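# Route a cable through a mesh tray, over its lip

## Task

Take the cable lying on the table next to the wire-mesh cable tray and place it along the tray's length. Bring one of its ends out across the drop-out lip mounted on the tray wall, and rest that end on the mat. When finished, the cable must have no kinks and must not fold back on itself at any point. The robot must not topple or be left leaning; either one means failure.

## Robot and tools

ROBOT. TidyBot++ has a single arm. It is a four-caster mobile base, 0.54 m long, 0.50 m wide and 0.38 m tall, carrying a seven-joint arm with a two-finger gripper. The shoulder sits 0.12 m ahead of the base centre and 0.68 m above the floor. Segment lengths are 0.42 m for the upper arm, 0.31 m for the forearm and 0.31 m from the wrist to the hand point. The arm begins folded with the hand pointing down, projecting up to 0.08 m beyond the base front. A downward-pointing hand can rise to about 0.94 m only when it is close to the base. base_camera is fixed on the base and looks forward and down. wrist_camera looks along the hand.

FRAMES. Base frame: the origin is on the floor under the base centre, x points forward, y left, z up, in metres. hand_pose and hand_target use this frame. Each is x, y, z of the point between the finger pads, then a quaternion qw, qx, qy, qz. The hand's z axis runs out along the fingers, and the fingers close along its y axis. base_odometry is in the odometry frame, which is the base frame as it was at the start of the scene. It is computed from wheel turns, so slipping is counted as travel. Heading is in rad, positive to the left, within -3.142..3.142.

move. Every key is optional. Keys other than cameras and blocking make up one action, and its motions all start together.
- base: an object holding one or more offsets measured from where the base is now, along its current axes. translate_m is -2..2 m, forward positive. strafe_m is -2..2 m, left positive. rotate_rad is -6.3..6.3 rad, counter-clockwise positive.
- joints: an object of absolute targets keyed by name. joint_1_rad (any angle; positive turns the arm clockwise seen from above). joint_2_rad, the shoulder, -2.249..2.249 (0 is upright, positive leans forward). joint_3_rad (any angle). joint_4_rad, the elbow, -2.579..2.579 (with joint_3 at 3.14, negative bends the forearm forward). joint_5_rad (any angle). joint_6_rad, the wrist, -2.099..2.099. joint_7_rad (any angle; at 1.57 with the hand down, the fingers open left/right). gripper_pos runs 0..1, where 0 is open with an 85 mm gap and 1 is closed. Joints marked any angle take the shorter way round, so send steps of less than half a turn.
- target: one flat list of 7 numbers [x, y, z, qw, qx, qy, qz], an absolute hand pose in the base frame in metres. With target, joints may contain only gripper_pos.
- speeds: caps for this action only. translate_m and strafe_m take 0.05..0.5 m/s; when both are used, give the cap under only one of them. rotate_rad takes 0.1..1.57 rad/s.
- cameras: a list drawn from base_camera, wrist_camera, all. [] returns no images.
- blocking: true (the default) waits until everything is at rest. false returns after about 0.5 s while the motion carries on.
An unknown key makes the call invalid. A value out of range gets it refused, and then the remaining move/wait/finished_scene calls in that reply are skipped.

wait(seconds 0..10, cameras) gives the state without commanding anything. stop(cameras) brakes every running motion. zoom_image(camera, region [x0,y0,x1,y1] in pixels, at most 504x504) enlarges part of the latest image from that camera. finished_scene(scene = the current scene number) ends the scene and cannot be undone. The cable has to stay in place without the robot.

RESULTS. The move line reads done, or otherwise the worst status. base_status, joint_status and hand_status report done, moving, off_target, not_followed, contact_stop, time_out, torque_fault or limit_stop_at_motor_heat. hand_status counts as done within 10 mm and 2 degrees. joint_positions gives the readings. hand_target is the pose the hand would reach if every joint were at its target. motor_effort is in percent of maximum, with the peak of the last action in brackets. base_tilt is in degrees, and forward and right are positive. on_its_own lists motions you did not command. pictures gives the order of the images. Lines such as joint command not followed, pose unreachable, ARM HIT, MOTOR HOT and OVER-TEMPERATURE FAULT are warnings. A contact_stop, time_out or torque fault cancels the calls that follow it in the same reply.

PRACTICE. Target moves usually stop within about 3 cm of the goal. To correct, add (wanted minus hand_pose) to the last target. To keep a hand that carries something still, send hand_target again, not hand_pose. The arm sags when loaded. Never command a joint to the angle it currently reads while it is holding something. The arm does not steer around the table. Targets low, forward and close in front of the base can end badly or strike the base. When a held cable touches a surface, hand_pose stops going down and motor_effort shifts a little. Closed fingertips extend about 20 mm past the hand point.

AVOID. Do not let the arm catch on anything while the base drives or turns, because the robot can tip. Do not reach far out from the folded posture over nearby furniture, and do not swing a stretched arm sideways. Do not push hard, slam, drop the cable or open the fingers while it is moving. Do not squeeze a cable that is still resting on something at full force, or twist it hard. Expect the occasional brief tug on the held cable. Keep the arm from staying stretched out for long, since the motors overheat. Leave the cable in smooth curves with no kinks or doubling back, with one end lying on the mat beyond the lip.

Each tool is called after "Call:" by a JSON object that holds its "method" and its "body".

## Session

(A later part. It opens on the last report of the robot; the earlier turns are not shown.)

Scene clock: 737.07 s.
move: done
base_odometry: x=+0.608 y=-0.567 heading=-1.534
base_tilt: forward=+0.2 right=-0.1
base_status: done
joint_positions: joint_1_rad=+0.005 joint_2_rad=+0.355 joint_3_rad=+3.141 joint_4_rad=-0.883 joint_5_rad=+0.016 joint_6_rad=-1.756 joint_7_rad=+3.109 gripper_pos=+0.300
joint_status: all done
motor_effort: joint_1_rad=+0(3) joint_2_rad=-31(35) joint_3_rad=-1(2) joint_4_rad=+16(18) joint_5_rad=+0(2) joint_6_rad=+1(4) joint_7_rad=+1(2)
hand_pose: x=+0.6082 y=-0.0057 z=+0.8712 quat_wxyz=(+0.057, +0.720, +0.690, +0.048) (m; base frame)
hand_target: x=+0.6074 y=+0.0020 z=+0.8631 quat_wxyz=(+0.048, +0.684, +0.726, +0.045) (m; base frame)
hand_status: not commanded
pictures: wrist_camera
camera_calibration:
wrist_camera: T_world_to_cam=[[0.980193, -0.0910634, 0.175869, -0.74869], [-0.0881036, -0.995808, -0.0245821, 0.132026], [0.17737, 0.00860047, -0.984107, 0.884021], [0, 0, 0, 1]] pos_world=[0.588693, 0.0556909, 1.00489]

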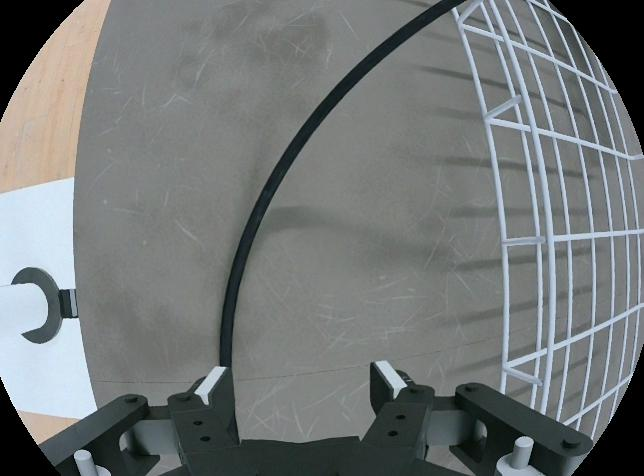

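Call:
{"method": "move", "body": {"base": {"translate_m": -0.05}, "joints": {"joint_1_rad": 0.0, "joint_2_rad": 0.42, "joint_3_rad": 3.14, "joint_4_rad": -1.0, "joint_5_rad": 0.0, "joint_6_rad": -1.66, "joint_7_rad": 3.2, "gripper_pos": 0.3}, "cameras": ["wrist_camera"]}}

Call:
{"method": "move", "body": {"joints": {"joint_1_rad": 0.0, "joint_2_rad": 0.452, "joint_3_rad": 3.14, "joint_4_rad": -1.165, "joint_5_rad": 0.0, "joint_6_rad": -1.515, "joint_7_rad": 3.2, "gripper_pos": 0.3}, "cameras": ["wrist_camera"]}}

Scene clock: 750.00 s.
move: done
base_odometry: x=+0.606 y=-0.516 heading=-1.534
base_tilt: forward=+0.3 right=-0.1
base_status: done
joint_positions: joint_1_rad=+0.005 joint_2_rad=+0.402 joint_3_rad=+3.141 joint_4_rad=-0.985 joint_5_rad=+0.016 joint_6_rad=-1.711 joint_7_rad=+3.110 gripper_pos=+0.300
joint_status: all done
motor_effort: joint_1_rad=+0(2) joint_2_rad=-33(35) joint_3_rad=-1(1) joint_4_rad=+17(18) joint_5_rad=+0(1) joint_6_rad=+0(2) joint_7_rad=+0(2)
hand_pose: x=+0.6062 y=-0.0057 z=+0.8155 quat_wxyz=(+0.021, +0.720, +0.693, +0.010) (m; base frame)
hand_target: x=+0.6205 y=+0.0020 z=+0.8025 quat_wxyz=(+0.022, +0.685, +0.728, +0.021) (m; base frame)
hand_status: not commanded
pictures: wrist_camera
camera_calibration:
wrist_camera: T_world_to_cam=[[0.993445, -0.0884604, 0.0724038, -0.660657], [-0.0875616, -0.996038, -0.0155014, 0.122742], [0.0734883, 0.00905996, -0.997255, 0.903205], [0, 0, 0, 1]] pos_world=[0.600699, 0.0556307, 0.950463]

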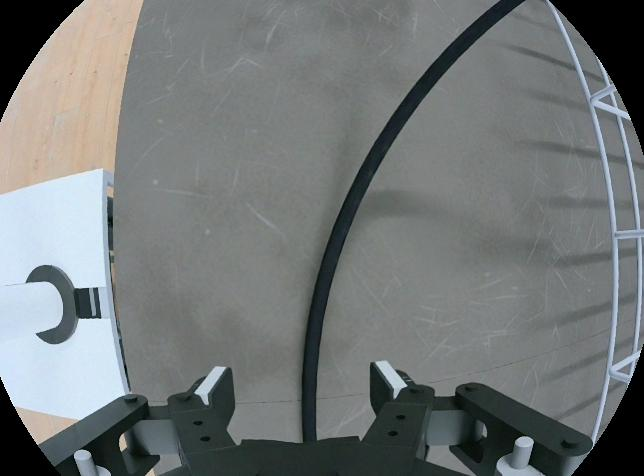

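Scene clock: 751.10 s.
move: done
base_odometry: x=+0.606 y=-0.516 heading=-1.534
base_tilt: forward=+0.2 right=-0.1
base_status: not commanded
joint_positions: joint_1_rad=+0.005 joint_2_rad=+0.442 joint_3_rad=+3.141 joint_4_rad=-1.148 joint_5_rad=+0.016 joint_6_rad=-1.570 joint_7_rad=+3.110 gripper_pos=+0.300
joint_status: all done
motor_effort: joint_1_rad=+0(1) joint_2_rad=-34(37) joint_3_rad=-1(1) joint_4_rad=+16(18) joint_5_rad=+0(2) joint_6_rad=-1(1) joint_7_rad=+0(1)
hand_pose: x=+0.6074 y=-0.0057 z=+0.7451 quat_wxyz=(-0.001, +0.719, +0.694, -0.012) (m; base frame)
hand_target: x=+0.6198 y=+0.0020 z=+0.7345 quat_wxyz=(+0.003, +0.686, +0.728, +0.004) (m; base frame)
hand_status: not commanded
pictures: wrist_camera
camera_calibration:
wrist_camera: T_world_to_cam=[[0.996211, -0.0862726, 0.0109847, -0.61266], [-0.086161, -0.996228, -0.0102509, 0.116947], [0.0118276, 0.00926561, -0.999887, 0.87237], [0, 0, 0, 1]] pos_world=[0.610097, 0.0555669, 0.8802]

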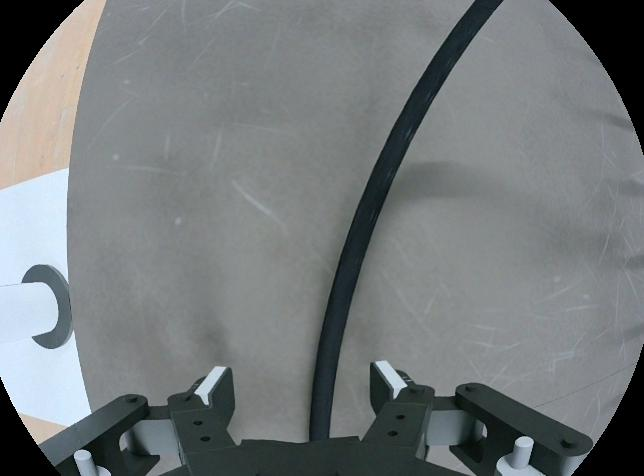

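Call:
{"method": "move", "body": {"joints": {"gripper_pos": 0.7}, "cameras": []}}

Call:
{"method": "move", "body": {"joints": {"gripper_pos": 0.97}, "cameras": ["wrist_camera"]}}

Scene clock: 754.80 s.
move: done
base_odometry: x=+0.606 y=-0.516 heading=-1.534
base_tilt: forward=+0.2 right=-0.1
base_status: not commanded
joint_positions: joint_1_rad=+0.005 joint_2_rad=+0.442 joint_3_rad=+3.141 joint_4_rad=-1.148 joint_5_rad=+0.016 joint_6_rad=-1.567 joint_7_rad=+3.110 gripper_pos=+0.700
joint_status: all done
motor_effort: joint_1_rad=+0(1) joint_2_rad=-35(35) joint_3_rad=-1(1) joint_4_rad=+16(17) joint_5_rad=+0(1) joint_6_rad=+0(1) joint_7_rad=+1(2)
hand_pose: x=+0.6087 y=-0.0057 z=+0.7451 quat_wxyz=(+0.001, +0.719, +0.694, -0.011) (m; base frame)
hand_target: x=+0.6198 y=+0.0020 z=+0.7345 quat_wxyz=(+0.003, +0.686, +0.728, +0.004) (m; base frame)
hand_status: not commanded
pictures: none
No camera images: "cameras" was empty.

Scene clock: 755.47 s.
move: done
base_odometry: x=+0.606 y=-0.516 heading=-1.534
base_tilt: forward=+0.2 right=-0.1
base_status: not commanded
joint_positions: joint_1_rad=+0.005 joint_2_rad=+0.441 joint_3_rad=+3.141 joint_4_rad=-1.148 joint_5_rad=+0.016 joint_6_rad=-1.565 joint_7_rad=+3.110 gripper_pos=+0.946
joint_status: all done
motor_effort: joint_1_rad=+0(1) joint_2_rad=-33(35) joint_3_rad=-1(1) joint_4_rad=+16(16) joint_5_rad=+0(1) joint_6_rad=+0(1) joint_7_rad=+1(1)
hand_pose: x=+0.6091 y=-0.0058 z=+0.7454 quat_wxyz=(+0.001, +0.719, +0.694, -0.010) (m; base frame)
hand_target: x=+0.6198 y=+0.0020 z=+0.7345 quat_wxyz=(+0.003, +0.686, +0.728, +0.004) (m; base frame)
hand_status: not commanded
pictures: wrist_camera
camera_calibration:
wrist_camera: T_world_to_cam=[[0.996133, -0.0861886, 0.0170282, -0.618727], [-0.0860137, -0.996236, -0.010747, 0.117362], [0.0178904, 0.00924083, -0.999797, 0.868897], [0, 0, 0, 1]] pos_world=[0.610884, 0.0555635, 0.880518]

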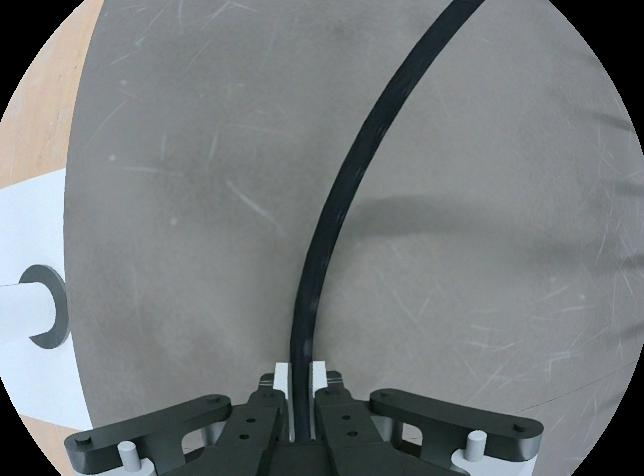

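Call:
{"method": "move", "body": {"joints": {"joint_1_rad": 0.0, "joint_2_rad": 0.33, "joint_3_rad": 3.14, "joint_4_rad": -0.741, "joint_5_rad": 0.0, "joint_6_rad": -1.8, "joint_7_rad": 3.1, "gripper_pos": 0.98}, "cameras": ["wrist_camera"]}}

Call:
{"method": "move", "body": {"base": {"strafe_m": -0.17, "translate_m": 0.26}, "speeds": {"translate_m": 0.15}, "joints": {"joint_7_rad": 3.2}, "cameras": ["wrist_camera"]}}

Scene clock: 767.13 s.
move: off_target
base_odometry: x=+0.606 y=-0.516 heading=-1.534
base_tilt: forward=+0.1 right=+0.0
base_status: not commanded
joint_positions: joint_1_rad=+0.005 joint_2_rad=+0.328 joint_3_rad=+3.141 joint_4_rad=-0.757 joint_5_rad=+0.016 joint_6_rad=-1.750 joint_7_rad=+3.110 gripper_pos=+0.946
joint_status: gripper_pos off_target (ended at +0.946, target +0.980); the others done
motor_effort: joint_1_rad=+0(1) joint_2_rad=-31(38) joint_3_rad=-1(2) joint_4_rad=+17(19) joint_5_rad=-1(2) joint_6_rad=+2(3) joint_7_rad=+1(2)
hand_pose: x=+0.6264 y=-0.0058 z=+0.9300 quat_wxyz=(+0.112, +0.713, +0.684, +0.104) (m; base frame)
hand_target: x=+0.6145 y=+0.0020 z=+0.9306 quat_wxyz=(+0.093, +0.715, +0.686, +0.098) (m; base frame)
hand_status: not commanded
pictures: wrist_camera
camera_calibration:
wrist_camera: T_world_to_cam=[[0.940531, -0.0888514, 0.327881, -0.893409], [-0.0812685, -0.996013, -0.0367865, 0.142067], [0.329843, 0.0079524, -0.944002, 0.80581], [0, 0, 0, 1]] pos_world=[0.586034, 0.0557119, 1.05885]

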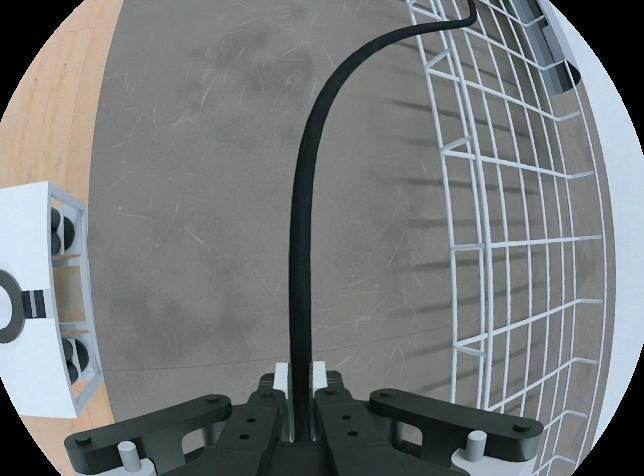

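Scene clock: 769.83 s.
move: done
base_odometry: x=+0.445 y=-0.783 heading=-1.535
base_tilt: forward=+0.3 right=+0.0
base_status: done
joint_positions: joint_1_rad=+0.003 joint_2_rad=+0.328 joint_3_rad=+3.141 joint_4_rad=-0.757 joint_5_rad=+0.016 joint_6_rad=-1.755 joint_7_rad=+3.171 gripper_pos=+0.946
joint_status: all done
motor_effort: joint_1_rad=+1(3) joint_2_rad=-31(34) joint_3_rad=-1(1) joint_4_rad=+17(18) joint_5_rad=+1(2) joint_6_rad=+3(3) joint_7_rad=+0(2)
hand_pose: x=+0.6250 y=-0.0045 z=+0.9296 quat_wxyz=(+0.113, +0.691, +0.707, +0.099) (m; base frame)
hand_target: x=+0.6145 y=+0.0020 z=+0.9306 quat_wxyz=(+0.098, +0.679, +0.721, +0.093) (m; base frame)
hand_status: not commanded
pictures: wrist_camera
camera_calibration:
wrist_camera: T_world_to_cam=[[0.945874, -0.0261282, 0.323479, -0.890788], [-0.0213078, -0.999603, -0.0184349, 0.0885981], [0.323833, 0.0105445, -0.946056, 0.811549], [0, 0, 0, 1]] pos_world=[0.581655, 0.0567309, 1.05756]

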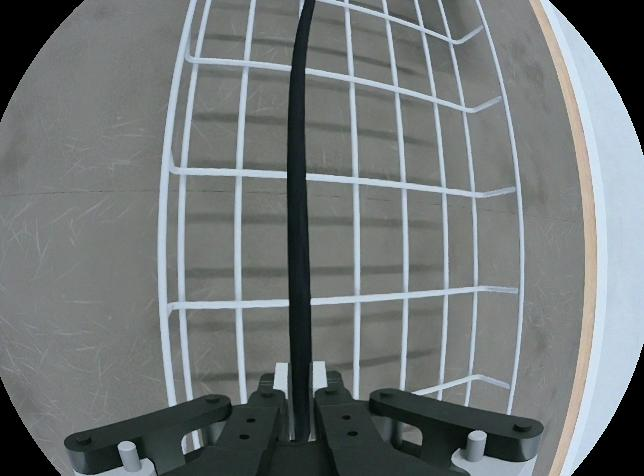

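Call:
{"method": "move", "body": {"joints": {"joint_1_rad": 0.0, "joint_2_rad": 0.47, "joint_3_rad": 3.14, "joint_4_rad": -0.85, "joint_5_rad": 0.0, "joint_6_rad": -1.56, "joint_7_rad": 3.2, "gripper_pos": 0.98}, "cameras": []}}

Call:
{"method": "move", "body": {"joints": {"gripper_pos": 0.55}, "cameras": ["wrist_camera"]}}

Call:
{"method": "move", "body": {"joints": {"joint_1_rad": 0.0, "joint_2_rad": 0.15, "joint_3_rad": 3.14, "joint_4_rad": -0.8, "joint_5_rad": 0.0, "joint_6_rad": -1.8, "joint_7_rad": 3.1, "gripper_pos": 0.1}, "cameras": ["wrist_camera"]}}

Scene clock: 779.70 s.
move: off_target
base_odometry: x=+0.445 y=-0.783 heading=-1.535
base_tilt: forward=+0.2 right=-0.1
base_status: not commanded
joint_positions: joint_1_rad=+0.003 joint_2_rad=+0.468 joint_3_rad=+3.141 joint_4_rad=-0.838 joint_5_rad=+0.016 joint_6_rad=-1.612 joint_7_rad=+3.171 gripper_pos=+0.946
joint_status: gripper_pos off_target (ended at +0.946, target +0.980); the others done
motor_effort: joint_1_rad=+0(2) joint_2_rad=-36(41) joint_3_rad=-1(3) joint_4_rad=+17(19) joint_5_rad=+1(2) joint_6_rad=+2(4) joint_7_rad=+1(1)
hand_pose: x=+0.6810 y=-0.0048 z=+0.8361 quat_wxyz=(+0.085, +0.694, +0.711, +0.072) (m; base frame)
hand_target: x=+0.6946 y=+0.0021 z=+0.8343 quat_wxyz=(+0.095, +0.680, +0.722, +0.090) (m; base frame)
hand_status: not commanded
pictures: none
No camera images: "cameras" was empty.

Scene clock: 780.47 s.
move: done
base_odometry: x=+0.445 y=-0.783 heading=-1.535
base_tilt: forward=+0.2 right=-0.1
base_status: not commanded
joint_positions: joint_1_rad=+0.003 joint_2_rad=+0.468 joint_3_rad=+3.141 joint_4_rad=-0.838 joint_5_rad=+0.016 joint_6_rad=-1.612 joint_7_rad=+3.171 gripper_pos=+0.550
joint_status: all done
motor_effort: joint_1_rad=+0(1) joint_2_rad=-36(37) joint_3_rad=-1(1) joint_4_rad=+17(18) joint_5_rad=+0(1) joint_6_rad=+2(2) joint_7_rad=+1(1)
hand_pose: x=+0.6810 y=-0.0048 z=+0.8361 quat_wxyz=(+0.085, +0.694, +0.711, +0.072) (m; base frame)
hand_target: x=+0.6946 y=+0.0021 z=+0.8343 quat_wxyz=(+0.095, +0.680, +0.722, +0.090) (m; base frame)
hand_status: not commanded
pictures: wrist_camera
camera_calibration:
wrist_camera: T_world_to_cam=[[0.968244, -0.0239717, 0.248856, -0.866417], [-0.0205847, -0.999657, -0.0162038, 0.085506], [0.249159, 0.0105666, -0.968405, 0.774492], [0, 0, 0, 1]] pos_world=[0.647691, 0.0565234, 0.967021]

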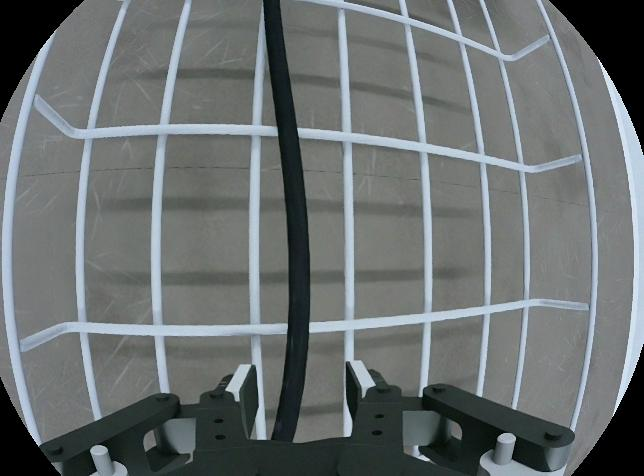

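Scene clock: 782.10 s.
move: done
base_odometry: x=+0.445 y=-0.783 heading=-1.535
base_tilt: forward=+0.2 right=+0.0
base_status: not commanded
joint_positions: joint_1_rad=+0.003 joint_2_rad=+0.141 joint_3_rad=+3.141 joint_4_rad=-0.808 joint_5_rad=+0.016 joint_6_rad=-1.752 joint_7_rad=+3.171 gripper_pos=+0.100
joint_status: all done
motor_effort: joint_1_rad=+0(2) joint_2_rad=-23(40) joint_3_rad=-1(2) joint_4_rad=+16(19) joint_5_rad=+0(2) joint_6_rad=+3(4) joint_7_rad=+0(2)
hand_pose: x=+0.5665 y=-0.0044 z=+0.9997 quat_wxyz=(+0.162, +0.683, +0.697, +0.147) (m; base frame)
hand_target: x=+0.5564 y=+0.0020 z=+0.9930 quat_wxyz=(+0.134, +0.707, +0.680, +0.141) (m; base frame)
hand_status: not commanded
pictures: wrist_camera
camera_calibration:
wrist_camera: T_world_to_cam=[[0.892057, -0.0262959, 0.451158, -0.955314], [-0.0188658, -0.999602, -0.0209596, 0.08993], [0.45153, 0.0101857, -0.892198, 0.770624], [0, 0, 0, 1]] pos_world=[0.505931, 0.0569241, 1.12043]

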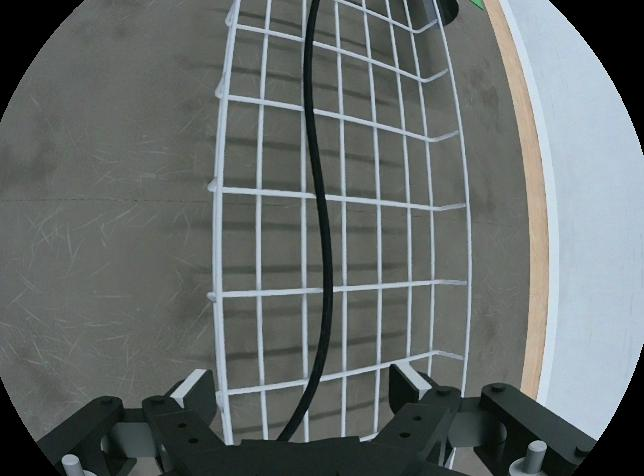

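Call:
{"method": "move", "body": {"base": {"strafe_m": -0.42, "translate_m": -0.15}, "joints": {"joint_1_rad": 0.0, "joint_2_rad": 0.2, "joint_3_rad": 3.14, "joint_4_rad": -0.85, "joint_5_rad": 0.0, "joint_6_rad": -1.8, "joint_7_rad": 3.1, "gripper_pos": 0.1}, "cameras": ["wrist_camera"]}}

Scene clock: 789.27 s.
move: done
base_odometry: x=+0.020 y=-0.648 heading=-1.534
base_tilt: forward=+0.2 right=-0.1
base_status: done
joint_positions: joint_1_rad=+0.005 joint_2_rad=+0.197 joint_3_rad=+3.142 joint_4_rad=-0.836 joint_5_rad=+0.016 joint_6_rad=-1.752 joint_7_rad=+3.171 gripper_pos=+0.100
joint_status: all done
motor_effort: joint_1_rad=+0(4) joint_2_rad=-25(29) joint_3_rad=-1(3) joint_4_rad=+16(17) joint_5_rad=+0(2) joint_6_rad=+3(4) joint_7_rad=+0(2)
hand_pose: x=+0.5798 y=-0.0059 z=+0.9637 quat_wxyz=(+0.132, +0.690, +0.702, +0.118) (m; base frame)
hand_target: x=+0.5647 y=+0.0020 z=+0.9524 quat_wxyz=(+0.100, +0.713, +0.685, +0.105) (m; base frame)
hand_status: not commanded
pictures: wrist_camera
camera_calibration:
wrist_camera: T_world_to_cam=[[0.926578, -0.029354, 0.374956, -0.89758], [-0.0237504, -0.999527, -0.0195582, 0.0894509], [0.375352, 0.00921688, -0.926836, 0.810125], [0, 0, 0, 1]] pos_world=[0.529719, 0.0555942, 1.08916]

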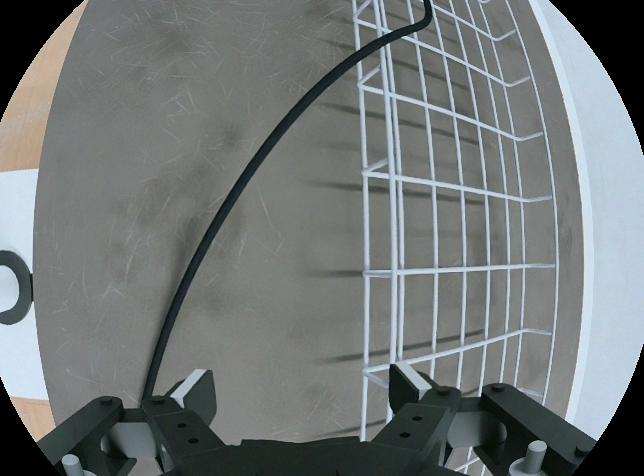

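Call:
{"method": "move", "body": {"base": {"translate_m": -0.08}, "joints": {"joint_1_rad": 0.0, "joint_2_rad": 0.36, "joint_3_rad": 3.14, "joint_4_rad": -0.90, "joint_5_rad": 0.0, "joint_6_rad": -1.75, "joint_7_rad": 2.70, "gripper_pos": 0.1}, "cameras": ["wrist_camera"]}}

Scene clock: 807.53 s.
move: done
base_odometry: x=+0.016 y=-0.568 heading=-1.534
base_tilt: forward=+0.2 right=-0.1
base_status: done
joint_positions: joint_1_rad=+0.005 joint_2_rad=+0.348 joint_3_rad=+3.142 joint_4_rad=-0.884 joint_5_rad=+0.016 joint_6_rad=-1.752 joint_7_rad=+2.792 gripper_pos=+0.100
joint_status: all done
motor_effort: joint_1_rad=+0(1) joint_2_rad=-31(33) joint_3_rad=-1(2) joint_4_rad=+16(19) joint_5_rad=+0(2) joint_6_rad=+1(3) joint_7_rad=+0(2)
hand_pose: x=+0.6078 y=-0.0060 z=+0.8743 quat_wxyz=(+0.051, +0.820, +0.568, +0.060) (m; base frame)
hand_target: x=+0.6073 y=+0.0020 z=+0.8631 quat_wxyz=(+0.035, +0.843, +0.535, +0.056) (m; base frame)
hand_status: not commanded
pictures: wrist_camera
camera_calibration:
wrist_camera: T_world_to_cam=[[0.900443, -0.397258, 0.177166, -0.703375], [-0.390262, -0.917704, -0.0742581, 0.359285], [0.192086, -0.00227615, -0.981375, 0.875688], [0, 0, 0, 1]] pos_world=[0.605358, 0.0522894, 1.01067]

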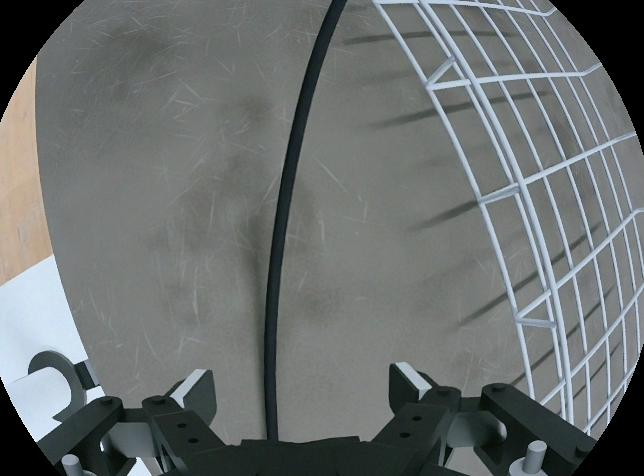

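Call:
{"method": "move", "body": {"joints": {"joint_7_rad": -0.30}, "cameras": ["wrist_camera"]}}

Scene clock: 818.77 s.
move: done
base_odometry: x=+0.016 y=-0.568 heading=-1.534
base_tilt: forward=+0.1 right=-0.1
base_status: not commanded
joint_positions: joint_1_rad=+0.005 joint_2_rad=+0.348 joint_3_rad=+3.142 joint_4_rad=-0.884 joint_5_rad=+0.016 joint_6_rad=-1.752 joint_7_rad=-0.210 gripper_pos=+0.100
joint_status: all done
motor_effort: joint_1_rad=+0(1) joint_2_rad=-31(32) joint_3_rad=-1(1) joint_4_rad=+17(17) joint_5_rad=-1(1) joint_6_rad=+1(2) joint_7_rad=+0(2)
hand_pose: x=+0.6078 y=-0.0060 z=+0.8743 quat_wxyz=(-0.056, +0.623, -0.778, +0.055) (m; base frame)
hand_target: x=+0.6073 y=+0.0020 z=+0.8631 quat_wxyz=(-0.053, +0.593, -0.803, +0.039) (m; base frame)
hand_status: not commanded
pictures: wrist_camera
camera_calibration:
wrist_camera: T_world_to_cam=[[-0.95539, 0.266576, -0.127152, 0.694577], [0.268847, 0.963183, -0.00072723, -0.0942788], [0.122277, -0.0348792, -0.991883, 0.927106], [0, 0, 0, 1]] pos_world=[0.575575, -0.0620132, 1.00783]

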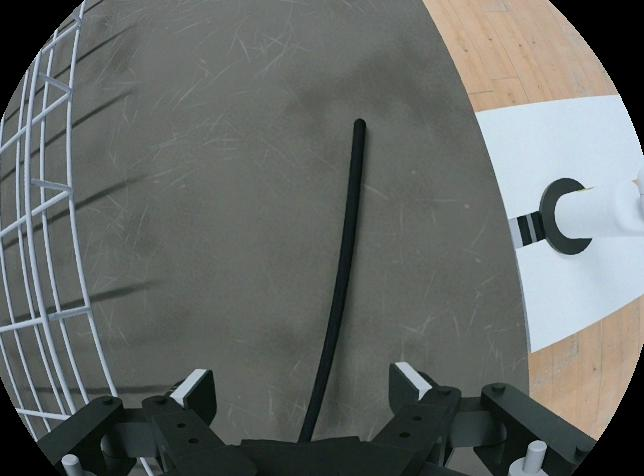

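Call:
{"method": "move", "body": {"base": {"translate_m": -0.03, "strafe_m": -0.085}, "joints": {"joint_1_rad": 0.0, "joint_2_rad": 0.42, "joint_3_rad": 3.14, "joint_4_rad": -1.0, "joint_5_rad": 0.0, "joint_6_rad": -1.66, "joint_7_rad": -0.45, "gripper_pos": 0.2}, "cameras": ["wrist_camera"]}}

Scene clock: 834.07 s.
move: done
base_odometry: x=-0.070 y=-0.541 heading=-1.534
base_tilt: forward=+0.2 right=-0.1
base_status: done
joint_positions: joint_1_rad=+0.006 joint_2_rad=+0.411 joint_3_rad=+3.142 joint_4_rad=-0.985 joint_5_rad=+0.015 joint_6_rad=-1.709 joint_7_rad=-0.359 gripper_pos=+0.200
joint_status: all done
motor_effort: joint_1_rad=+0(3) joint_2_rad=-33(36) joint_3_rad=-1(2) joint_4_rad=+17(18) joint_5_rad=+1(2) joint_6_rad=+0(1) joint_7_rad=+0(2)
hand_pose: x=+0.6081 y=-0.0064 z=+0.8111 quat_wxyz=(-0.011, +0.566, -0.824, +0.017) (m; base frame)
hand_target: x=+0.6205 y=+0.0020 z=+0.8025 quat_wxyz=(-0.026, +0.532, -0.846, +0.016) (m; base frame)
hand_status: not commanded
pictures: wrist_camera
camera_calibration:
wrist_camera: T_world_to_cam=[[-0.913503, 0.406661, -0.0118035, 0.568836], [0.406833, 0.913112, -0.0267272, -0.157193], [-0.00009096, -0.0292174, -0.999573, 0.945068], [0, 0, 0, 1]] pos_world=[0.583671, -0.0601764, 0.947177]

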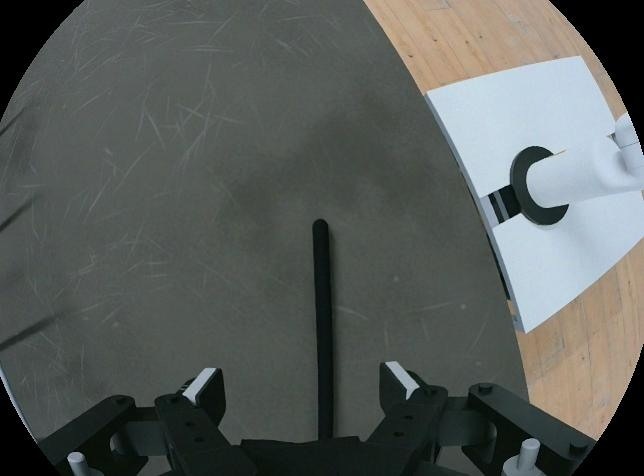

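Call:
{"method": "move", "body": {"joints": {"joint_1_rad": 0.0, "joint_2_rad": 0.445, "joint_3_rad": 3.14, "joint_4_rad": -1.17, "joint_5_rad": 0.0, "joint_6_rad": -1.515, "joint_7_rad": -0.45, "gripper_pos": 0.3}, "cameras": ["wrist_camera"]}}

Call:
{"method": "move", "body": {"joints": {"gripper_pos": 0.7}, "cameras": []}}

Call:
{"method": "move", "body": {"joints": {"gripper_pos": 0.97}, "cameras": ["wrist_camera"]}}

Scene clock: 841.93 s.
move: done
base_odometry: x=-0.070 y=-0.541 heading=-1.534
base_tilt: forward=+0.2 right=-0.1
base_status: not commanded
joint_positions: joint_1_rad=+0.006 joint_2_rad=+0.433 joint_3_rad=+3.142 joint_4_rad=-1.152 joint_5_rad=+0.015 joint_6_rad=-1.570 joint_7_rad=-0.360 gripper_pos=+0.300
joint_status: all done
motor_effort: joint_1_rad=+0(1) joint_2_rad=-35(37) joint_3_rad=-1(1) joint_4_rad=+16(18) joint_5_rad=+1(2) joint_6_rad=+0(1) joint_7_rad=+0(2)
hand_pose: x=+0.6056 y=-0.0064 z=+0.7482 quat_wxyz=(+0.010, +0.566, -0.824, +0.003) (m; base frame)
hand_target: x=+0.6178 y=+0.0020 z=+0.7364 quat_wxyz=(-0.005, +0.532, -0.847, +0.003) (m; base frame)
hand_status: not commanded
pictures: wrist_camera
camera_calibration:
wrist_camera: T_world_to_cam=[[-0.913268, 0.405942, 0.0339403, 0.531433], [0.404274, 0.913436, -0.0468846, -0.141177], [-0.0500347, -0.0290971, -0.998324, 0.911503], [0, 0, 0, 1]] pos_world=[0.588021, -0.0602529, 0.885319]

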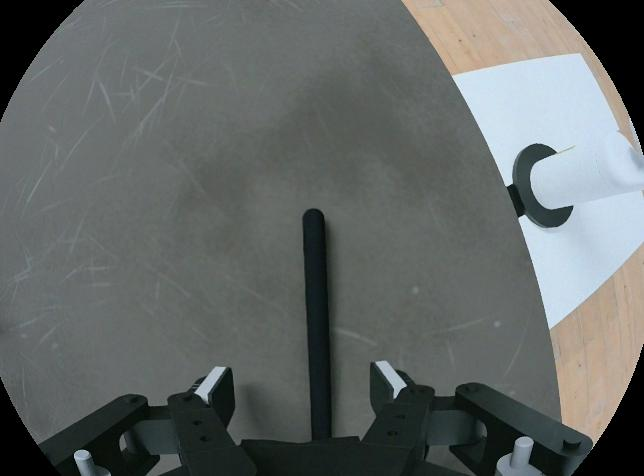

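Scene clock: 842.70 s.
move: done
base_odometry: x=-0.070 y=-0.541 heading=-1.534
base_tilt: forward=+0.2 right=+0.0
base_status: not commanded
joint_positions: joint_1_rad=+0.006 joint_2_rad=+0.433 joint_3_rad=+3.142 joint_4_rad=-1.152 joint_5_rad=+0.015 joint_6_rad=-1.569 joint_7_rad=-0.360 gripper_pos=+0.700
joint_status: all done
motor_effort: joint_1_rad=+0(1) joint_2_rad=-34(35) joint_3_rad=-1(1) joint_4_rad=+17(17) joint_5_rad=+0(1) joint_6_rad=+0(1) joint_7_rad=+1(2)
hand_pose: x=+0.6061 y=-0.0064 z=+0.7482 quat_wxyz=(+0.009, +0.566, -0.824, +0.003) (m; base frame)
hand_target: x=+0.6178 y=+0.0020 z=+0.7364 quat_wxyz=(-0.005, +0.532, -0.847, +0.003) (m; base frame)
hand_status: not commanded
pictures: none
No camera images: "cameras" was empty.

Scene clock: 843.37 s.
move: done
base_odometry: x=-0.070 y=-0.541 heading=-1.534
base_tilt: forward=+0.2 right=-0.1
base_status: not commanded
joint_positions: joint_1_rad=+0.006 joint_2_rad=+0.432 joint_3_rad=+3.142 joint_4_rad=-1.152 joint_5_rad=+0.015 joint_6_rad=-1.568 joint_7_rad=-0.360 gripper_pos=+0.952
joint_status: all done
motor_effort: joint_1_rad=+0(1) joint_2_rad=-32(35) joint_3_rad=-1(1) joint_4_rad=+16(17) joint_5_rad=+0(1) joint_6_rad=+0(1) joint_7_rad=+1(2)
hand_pose: x=+0.6061 y=-0.0064 z=+0.7486 quat_wxyz=(+0.009, +0.566, -0.824, +0.003) (m; base frame)
hand_target: x=+0.6178 y=+0.0020 z=+0.7364 quat_wxyz=(-0.005, +0.532, -0.847, +0.003) (m; base frame)
hand_status: not commanded
pictures: wrist_camera
camera_calibration:
wrist_camera: T_world_to_cam=[[-0.913357, 0.405967, 0.031152, 0.53407], [0.404439, 0.913424, -0.0456703, -0.142388], [-0.0469957, -0.0291142, -0.998471, 0.910236], [0, 0, 0, 1]] pos_world=[0.588161, -0.0602534, 0.885704]

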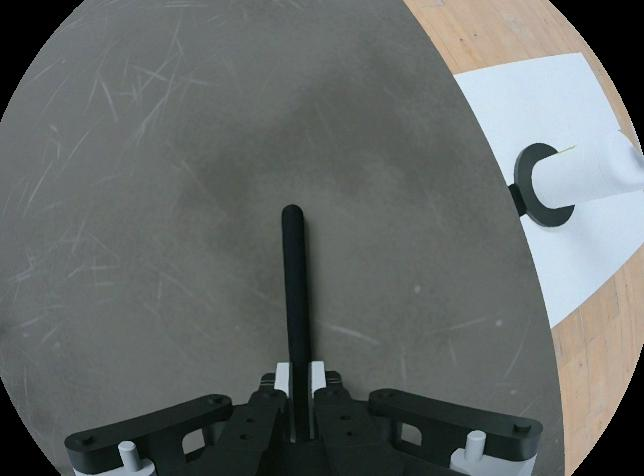

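Call:
{"method": "move", "body": {"joints": {"joint_1_rad": 0.0, "joint_2_rad": 0.33, "joint_3_rad": 3.14, "joint_4_rad": -0.80, "joint_5_rad": 0.0, "joint_6_rad": -1.76, "joint_7_rad": -0.45, "gripper_pos": 0.98}, "cameras": ["wrist_camera"]}}

Call:
{"method": "move", "body": {"base": {"strafe_m": -0.08, "translate_m": 0.257}, "speeds": {"translate_m": 0.15}, "joints": {"joint_7_rad": -0.1, "joint_2_rad": 0.33, "joint_4_rad": -0.741, "joint_6_rad": -1.80}, "cameras": ["wrist_camera"]}}

Scene clock: 855.27 s.
move: done
base_odometry: x=-0.070 y=-0.541 heading=-1.534
base_tilt: forward=+0.1 right=+0.0
base_status: not commanded
joint_positions: joint_1_rad=+0.006 joint_2_rad=+0.326 joint_3_rad=+3.142 joint_4_rad=-0.815 joint_5_rad=+0.015 joint_6_rad=-1.711 joint_7_rad=-0.360 gripper_pos=+0.959
joint_status: all done
motor_effort: joint_1_rad=+0(1) joint_2_rad=-30(38) joint_3_rad=-1(2) joint_4_rad=+17(19) joint_5_rad=+0(2) joint_6_rad=+3(3) joint_7_rad=+1(2)
hand_pose: x=+0.6283 y=-0.0065 z=+0.9132 quat_wxyz=(-0.114, +0.559, -0.817, +0.089) (m; base frame)
hand_target: x=+0.6171 y=+0.0020 z=+0.9125 quat_wxyz=(-0.106, +0.528, -0.840, +0.066) (m; base frame)
hand_status: not commanded
pictures: wrist_camera
camera_calibration:
wrist_camera: T_world_to_cam=[[-0.880798, 0.407807, -0.240599, 0.776952], [0.402018, 0.912554, 0.0750164, -0.25247], [0.250151, -0.0306507, -0.967721, 0.86082], [0, 0, 0, 1]] pos_world=[0.5705, -0.0600689, 1.03891]

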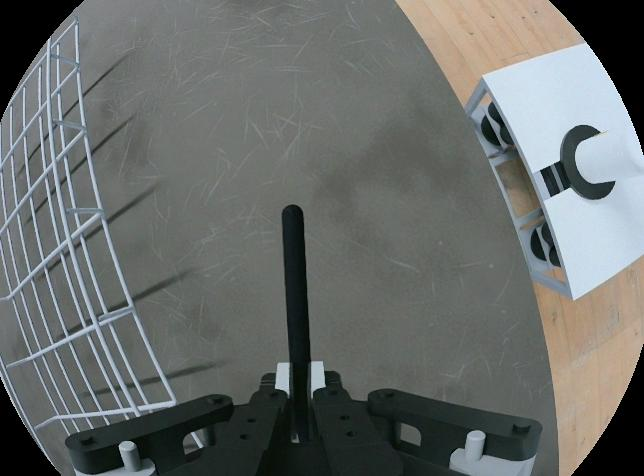

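Scene clock: 857.70 s.
move: done
base_odometry: x=-0.141 y=-0.801 heading=-1.535
base_tilt: forward=+0.2 right=-0.1
base_status: done
joint_positions: joint_1_rad=+0.006 joint_2_rad=+0.328 joint_3_rad=+3.142 joint_4_rad=-0.755 joint_5_rad=+0.015 joint_6_rad=-1.752 joint_7_rad=-0.150 gripper_pos=+0.959
joint_status: all done
motor_effort: joint_1_rad=+0(1) joint_2_rad=-30(34) joint_3_rad=-2(2) joint_4_rad=+16(18) joint_5_rad=-1(1) joint_6_rad=+2(3) joint_7_rad=+0(2)
hand_pose: x=+0.6260 y=-0.0064 z=+0.9309 quat_wxyz=(-0.111, +0.640, -0.753, +0.106) (m; base frame)
hand_target: x=+0.6144 y=+0.0020 z=+0.9306 quat_wxyz=(-0.100, +0.665, -0.734, +0.090) (m; base frame)
hand_status: not commanded
pictures: wrist_camera
camera_calibration:
wrist_camera: T_world_to_cam=[[-0.939422, 0.208625, -0.271961, 0.843743], [0.211036, 0.977259, 0.020695, -0.0824153], [0.270093, -0.0379523, -0.962086, 0.860702], [0, 0, 0, 1]] pos_world=[0.577554, -0.0628191, 1.05924]

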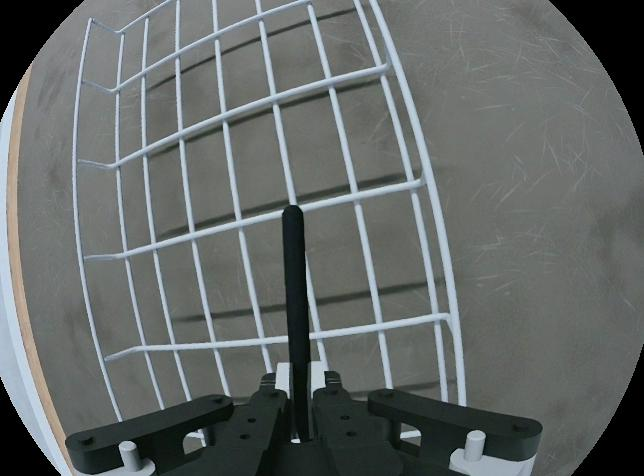

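Call:
{"method": "move", "body": {"joints": {"joint_7_rad": 0.09, "joint_2_rad": 0.4, "joint_4_rad": -0.81, "joint_6_rad": -1.65}, "cameras": ["wrist_camera"]}}

Scene clock: 884.87 s.
move: done
base_odometry: x=-0.141 y=-0.801 heading=-1.535
base_tilt: forward=+0.3 right=-0.1
base_status: not commanded
joint_positions: joint_1_rad=+0.006 joint_2_rad=+0.397 joint_3_rad=+3.142 joint_4_rad=-0.796 joint_5_rad=+0.015 joint_6_rad=-1.683 joint_7_rad=+0.006 gripper_pos=+0.959
joint_status: all done
motor_effort: joint_1_rad=+0(1) joint_2_rad=-34(37) joint_3_rad=-1(2) joint_4_rad=+17(19) joint_5_rad=+0(2) joint_6_rad=+2(3) joint_7_rad=+1(2)
hand_pose: x=+0.6555 y=-0.0066 z=+0.8858 quat_wxyz=(-0.088, +0.699, -0.702, +0.100) (m; base frame)
hand_target: x=+0.6635 y=+0.0020 z=+0.8813 quat_wxyz=(-0.095, +0.731, -0.667, +0.103) (m; base frame)
hand_status: not commanded
pictures: wrist_camera
camera_calibration:
wrist_camera: T_world_to_cam=[[-0.970149, 0.0533564, -0.236566, 0.847015], [0.0619439, 0.997658, -0.0290124, 0.0544059], [0.234464, -0.0428002, -0.971182, 0.840765], [0, 0, 0, 1]] pos_world=[0.621232, -0.0634873, 1.01849]

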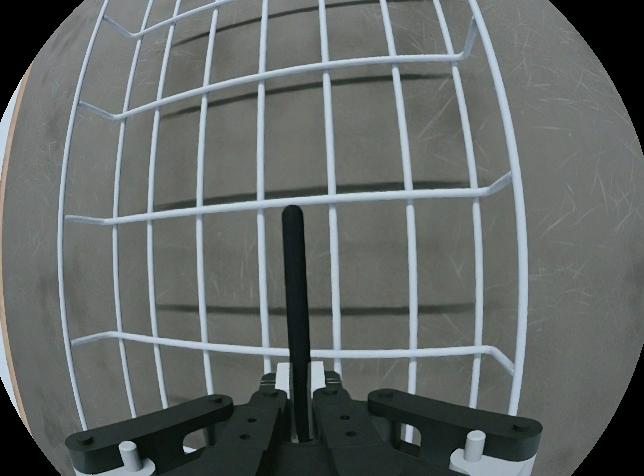

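Call:
{"method": "move", "body": {"joints": {"joint_7_rad": 0.0, "joint_2_rad": 0.47, "joint_4_rad": -0.86, "joint_6_rad": -1.55}, "cameras": ["wrist_camera"]}}

Scene clock: 888.50 s.
move: done
base_odometry: x=-0.141 y=-0.801 heading=-1.535
base_tilt: forward=+0.2 right=-0.1
base_status: not commanded
joint_positions: joint_1_rad=+0.006 joint_2_rad=+0.467 joint_3_rad=+3.142 joint_4_rad=-0.844 joint_5_rad=+0.015 joint_6_rad=-1.601 joint_7_rad=+0.005 gripper_pos=+0.959
joint_status: all done
motor_effort: joint_1_rad=+0(1) joint_2_rad=-37(40) joint_3_rad=-1(2) joint_4_rad=+18(19) joint_5_rad=-1(2) joint_6_rad=+1(2) joint_7_rad=-1(2)
hand_pose: x=+0.6831 y=-0.0068 z=+0.8354 quat_wxyz=(-0.075, +0.701, -0.703, +0.087) (m; base frame)
hand_target: x=+0.6953 y=+0.0021 z=+0.8312 quat_wxyz=(-0.093, +0.702, -0.701, +0.092) (m; base frame)
hand_status: not commanded
pictures: wrist_camera
camera_calibration:
wrist_camera: T_world_to_cam=[[-0.978143, 0.052494, -0.201199, 0.837734], [0.0599923, 0.997706, -0.0313494, 0.0547114], [0.199092, -0.0427345, -0.979049, 0.816024], [0, 0, 0, 1]] pos_world=[0.653677, -0.0636895, 0.969193]

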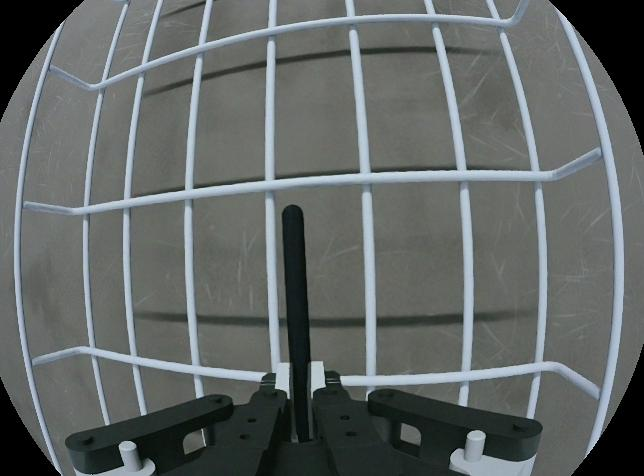

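Call:
{"method": "move", "body": {"joints": {"gripper_pos": 0.6}, "cameras": ["wrist_camera"]}}

Call:
{"method": "move", "body": {"joints": {"joint_2_rad": 0.2, "joint_4_rad": -0.8, "joint_6_rad": -1.8}, "cameras": ["wrist_camera"]}}

Scene clock: 895.90 s.
move: done
base_odometry: x=-0.141 y=-0.801 heading=-1.535
base_tilt: forward=+0.2 right=-0.1
base_status: not commanded
joint_positions: joint_1_rad=+0.006 joint_2_rad=+0.467 joint_3_rad=+3.142 joint_4_rad=-0.844 joint_5_rad=+0.015 joint_6_rad=-1.601 joint_7_rad=+0.005 gripper_pos=+0.600
joint_status: all done
motor_effort: joint_1_rad=+0(1) joint_2_rad=-36(37) joint_3_rad=-1(2) joint_4_rad=+18(18) joint_5_rad=+0(1) joint_6_rad=+1(2) joint_7_rad=+2(2)
hand_pose: x=+0.6831 y=-0.0068 z=+0.8354 quat_wxyz=(-0.075, +0.701, -0.703, +0.087) (m; base frame)
hand_target: x=+0.6953 y=+0.0021 z=+0.8312 quat_wxyz=(-0.093, +0.702, -0.701, +0.092) (m; base frame)
hand_status: not commanded
pictures: wrist_camera
camera_calibration:
wrist_camera: T_world_to_cam=[[-0.978131, 0.0524929, -0.201259, 0.837794], [0.0599933, 0.997706, -0.0313463, 0.0547074], [0.199152, -0.042735, -0.979036, 0.815973], [0, 0, 0, 1]] pos_world=[0.653687, -0.0636896, 0.969196]

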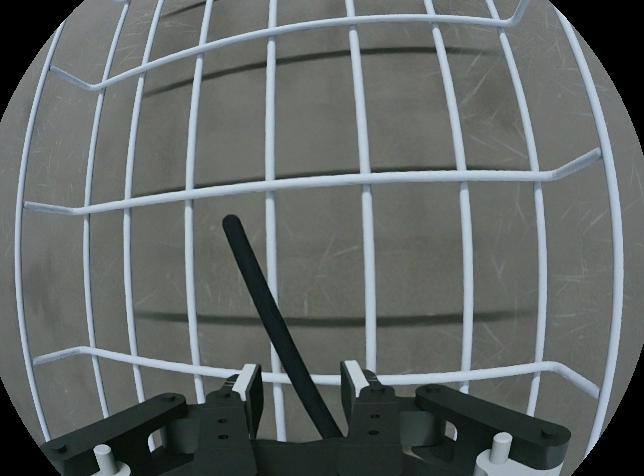

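Scene clock: 897.50 s.
move: done
base_odometry: x=-0.141 y=-0.800 heading=-1.535
base_tilt: forward=+0.2 right=-0.2
base_status: not commanded
joint_positions: joint_1_rad=+0.006 joint_2_rad=+0.191 joint_3_rad=+3.142 joint_4_rad=-0.808 joint_5_rad=+0.015 joint_6_rad=-1.751 joint_7_rad=+0.005 gripper_pos=+0.600
joint_status: all done
motor_effort: joint_1_rad=+0(1) joint_2_rad=-25(40) joint_3_rad=-1(1) joint_4_rad=+16(19) joint_5_rad=+0(1) joint_6_rad=+3(4) joint_7_rad=+1(2)
hand_pose: x=+0.5819 y=-0.0062 z=+0.9775 quat_wxyz=(-0.132, +0.691, -0.696, +0.143) (m; base frame)
hand_target: x=+0.5714 y=+0.0020 z=+0.9707 quat_wxyz=(-0.120, +0.697, -0.696, +0.120) (m; base frame)
hand_status: not commanded
pictures: wrist_camera
camera_calibration:
wrist_camera: T_world_to_cam=[[-0.932916, 0.0545781, -0.355933, 0.892267], [0.0663789, 0.997573, -0.0210162, 0.0507623], [0.353922, -0.0432328, -0.934275, 0.841462], [0, 0, 0, 1]] pos_world=[0.531229, -0.0629585, 1.10481]

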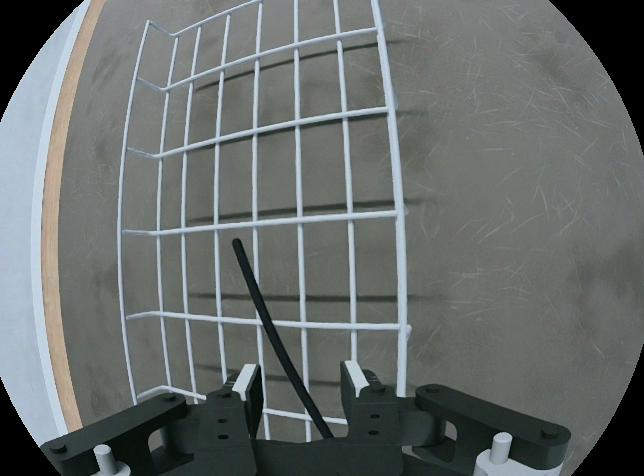

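Call:
{"method": "move", "body": {"base": {"strafe_m": 0.3}, "joints": {"joint_7_rad": 1.62, "joint_2_rad": 0.1, "joint_4_rad": -0.85, "joint_6_rad": -1.8}, "cameras": ["wrist_camera"]}}

Call:
{"method": "move", "body": {"base": {"strafe_m": 0.4}, "cameras": ["wrist_camera"]}}

Call:
{"method": "move", "body": {"base": {"strafe_m": 0.4}, "cameras": ["wrist_camera"]}}

Call:
{"method": "move", "body": {"base": {"strafe_m": 0.35}, "cameras": ["wrist_camera"]}}

Scene clock: 908.83 s.
move: done
base_odometry: x=+0.159 y=-0.790 heading=-1.535
base_tilt: forward=+0.2 right=-0.1
base_status: done
joint_positions: joint_1_rad=-0.002 joint_2_rad=+0.109 joint_3_rad=+3.140 joint_4_rad=-0.828 joint_5_rad=+0.015 joint_6_rad=-1.751 joint_7_rad=+1.531 gripper_pos=+0.600
joint_status: all done
motor_effort: joint_1_rad=+0(3) joint_2_rad=-22(26) joint_3_rad=-1(2) joint_4_rad=+16(17) joint_5_rad=+0(2) joint_6_rad=+4(4) joint_7_rad=+1(2)
hand_pose: x=+0.5543 y=-0.0020 z=+1.0061 quat_wxyz=(+0.002, +0.974, -0.021, +0.224) (m; base frame)
hand_target: x=+0.5355 y=+0.0020 z=+0.9956 quat_wxyz=(+0.005, +0.981, +0.025, +0.195) (m; base frame)
hand_status: not commanded
pictures: wrist_camera
camera_calibration:
wrist_camera: T_world_to_cam=[[-0.100171, -0.994967, -0.00256485, 0.0572874], [-0.882916, 0.0900781, -0.460809, 1.01594], [0.458721, -0.0438953, -0.887495, 0.77301], [0, 0, 0, 1]] pos_world=[0.548132, -0.000583322, 1.15434]

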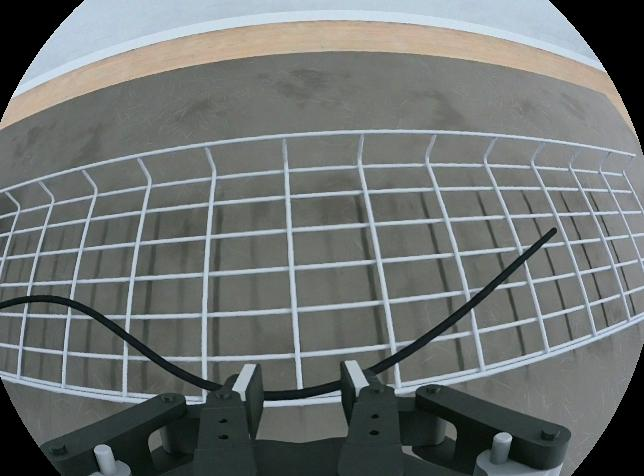

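Scene clock: 911.00 s.
move: done
base_odometry: x=+0.559 y=-0.776 heading=-1.535
base_tilt: forward=+0.2 right=-0.1
base_status: done
joint_positions: joint_1_rad=-0.004 joint_2_rad=+0.109 joint_3_rad=+3.139 joint_4_rad=-0.829 joint_5_rad=+0.015 joint_6_rad=-1.751 joint_7_rad=+1.531 gripper_pos=+0.600
joint_status: not commanded
motor_effort: joint_1_rad=+0(3) joint_2_rad=-22(22) joint_3_rad=-1(2) joint_4_rad=+16(17) joint_5_rad=+0(2) joint_6_rad=+4(4) joint_7_rad=+1(2)
hand_pose: x=+0.5543 y=-0.0006 z=+1.0062 quat_wxyz=(+0.002, +0.974, -0.019, +0.224) (m; base frame)
hand_target: x=+0.5355 y=+0.0020 z=+0.9956 quat_wxyz=(+0.005, +0.981, +0.025, +0.195) (m; base frame)
hand_status: not commanded
pictures: wrist_camera
camera_calibration:
wrist_camera: T_world_to_cam=[[-0.096428, -0.995337, -0.00258316, 0.0566427], [-0.883224, 0.0867626, -0.460855, 1.01599], [0.45893, -0.0421578, -0.887472, 0.772985], [0, 0, 0, 1]] pos_world=[0.548064, 0.000815857, 1.15437]

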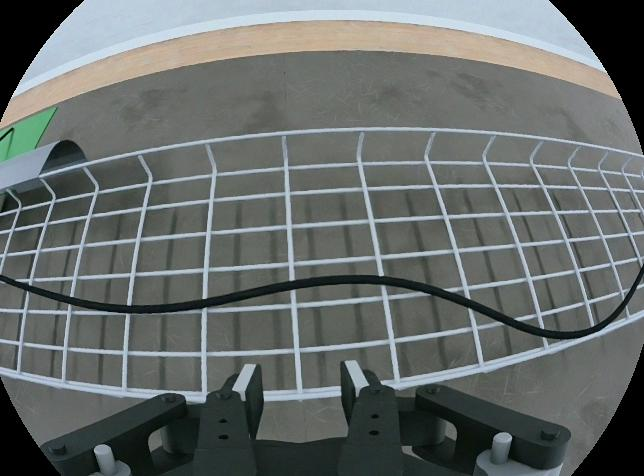

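Scene clock: 913.17 s.
move: done
base_odometry: x=+0.959 y=-0.762 heading=-1.536
base_tilt: forward=+0.2 right=-0.1
base_status: done
joint_positions: joint_1_rad=-0.004 joint_2_rad=+0.109 joint_3_rad=+3.138 joint_4_rad=-0.829 joint_5_rad=+0.015 joint_6_rad=-1.751 joint_7_rad=+1.531 gripper_pos=+0.600
joint_status: not commanded
motor_effort: joint_1_rad=+0(3) joint_2_rad=-21(23) joint_3_rad=-1(2) joint_4_rad=+17(17) joint_5_rad=+0(2) joint_6_rad=+4(4) joint_7_rad=+1(2)
hand_pose: x=+0.5542 y=+0.0000 z=+1.0062 quat_wxyz=(+0.001, +0.974, -0.019, +0.224) (m; base frame)
hand_target: x=+0.5355 y=+0.0020 z=+0.9956 quat_wxyz=(+0.005, +0.981, +0.025, +0.195) (m; base frame)
hand_status: not commanded
pictures: wrist_camera
camera_calibration:
wrist_camera: T_world_to_cam=[[-0.0950803, -0.995466, -0.00272053, 0.0565901], [-0.883328, 0.0856292, -0.460868, 1.01597], [0.459012, -0.0414164, -0.887464, 0.772997], [0, 0, 0, 1]] pos_world=[0.548003, 0.00135135, 1.15439]

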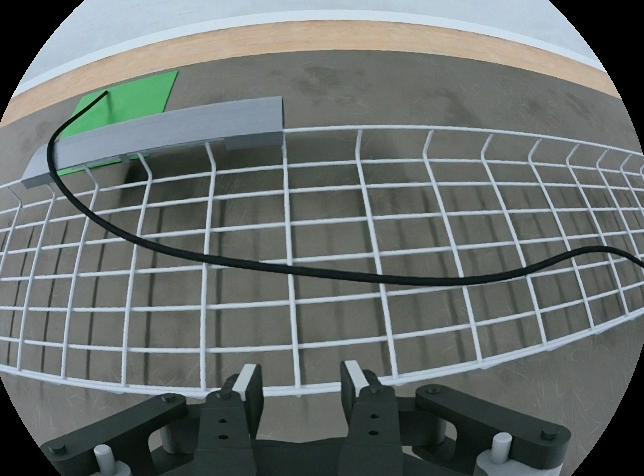

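Scene clock: 915.20 s.
move: done
base_odometry: x=+1.309 y=-0.750 heading=-1.536
base_tilt: forward=+0.3 right=-0.1
base_status: done
joint_positions: joint_1_rad=-0.005 joint_2_rad=+0.109 joint_3_rad=+3.138 joint_4_rad=-0.829 joint_5_rad=+0.015 joint_6_rad=-1.752 joint_7_rad=+1.531 gripper_pos=+0.600
joint_status: not commanded
motor_effort: joint_1_rad=+0(2) joint_2_rad=-22(23) joint_3_rad=+0(2) joint_4_rad=+16(16) joint_5_rad=+1(2) joint_6_rad=+3(4) joint_7_rad=+1(2)
hand_pose: x=+0.5542 y=+0.0002 z=+1.0062 quat_wxyz=(+0.001, +0.974, -0.018, +0.224) (m; base frame)
hand_target: x=+0.5355 y=+0.0020 z=+0.9956 quat_wxyz=(+0.005, +0.981, +0.025, +0.195) (m; base frame)
hand_status: not commanded
pictures: wrist_camera
camera_calibration:
wrist_camera: T_world_to_cam=[[-0.0946088, -0.995511, -0.00280473, 0.056604], [-0.883397, 0.0852522, -0.460806, 1.01589], [0.458977, -0.0411186, -0.887496, 0.773073], [0, 0, 0, 1]] pos_world=[0.547965, 0.00153081, 1.15439]

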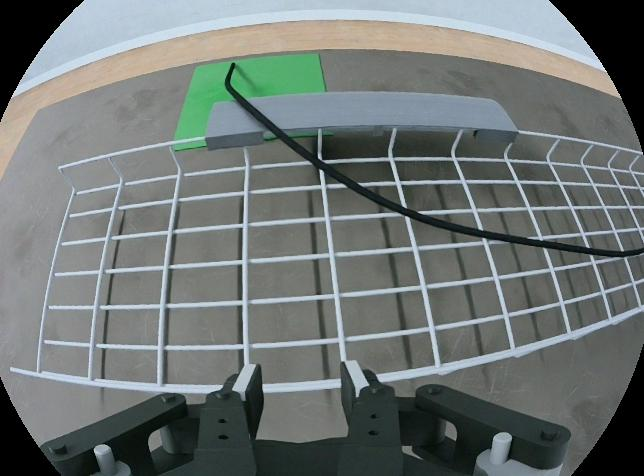

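Call:
{"method": "zoom_image", "body": {"camera": "wrist_camera", "region": [150, 30, 350, 180]}}

Scaled by 2.520.

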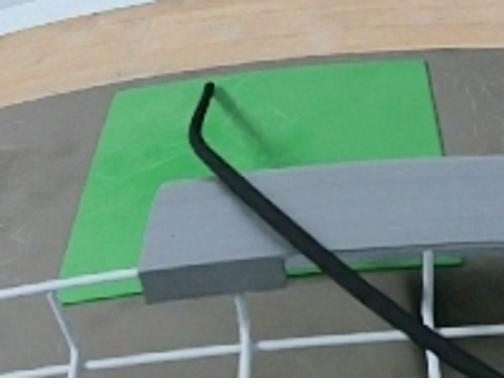

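Call:
{"method": "move", "body": {"joints": {"joint_2_rad": 0.5, "joint_4_rad": -0.4, "joint_6_rad": -1.9}, "cameras": ["wrist_camera"]}}

Call:
{"method": "zoom_image", "body": {"camera": "wrist_camera", "region": [150, 30, 450, 230]}}

Scene clock: 950.60 s.
move: done
base_odometry: x=+1.309 y=-0.750 heading=-1.536
base_tilt: forward=+0.2 right=-0.2
base_status: not commanded
joint_positions: joint_1_rad=-0.005 joint_2_rad=+0.493 joint_3_rad=+3.138 joint_4_rad=-0.419 joint_5_rad=+0.015 joint_6_rad=-1.848 joint_7_rad=+1.531 gripper_pos=+0.600
joint_status: all done
motor_effort: joint_1_rad=+0(1) joint_2_rad=-35(38) joint_3_rad=-1(1) joint_4_rad=+16(17) joint_5_rad=+0(1) joint_6_rad=+3(5) joint_7_rad=+0(2)
hand_pose: x=+0.6827 y=+0.0008 z=+0.9559 quat_wxyz=(+0.001, +0.982, -0.019, +0.190) (m; base frame)
hand_target: x=+0.6712 y=+0.0019 z=+0.9532 quat_wxyz=(+0.004, +0.985, +0.025, +0.170) (m; base frame)
hand_status: not commanded
pictures: wrist_camera
camera_calibration:
wrist_camera: T_world_to_cam=[[-0.0961597, -0.995363, 0.00227657, 0.065383], [-0.913829, 0.0873757, -0.396589, 1.06556], [0.394551, -0.0402163, -0.917993, 0.742631], [0, 0, 0, 1]] pos_world=[0.687019, 0.00184171, 1.10417]

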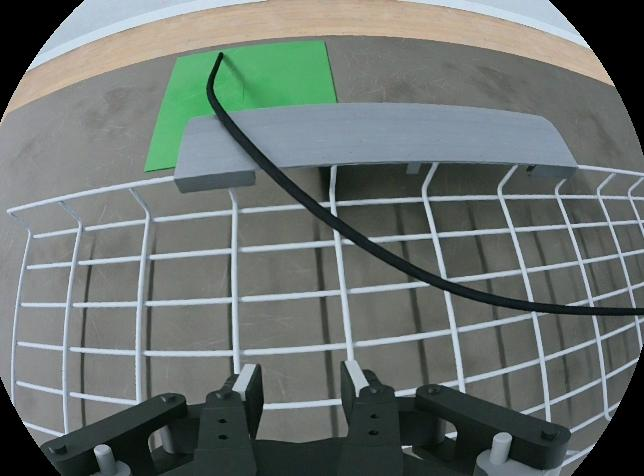

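Scaled by 1.680.

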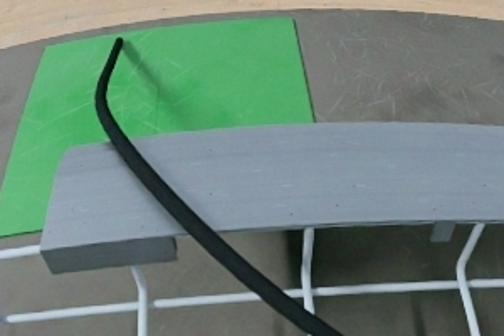

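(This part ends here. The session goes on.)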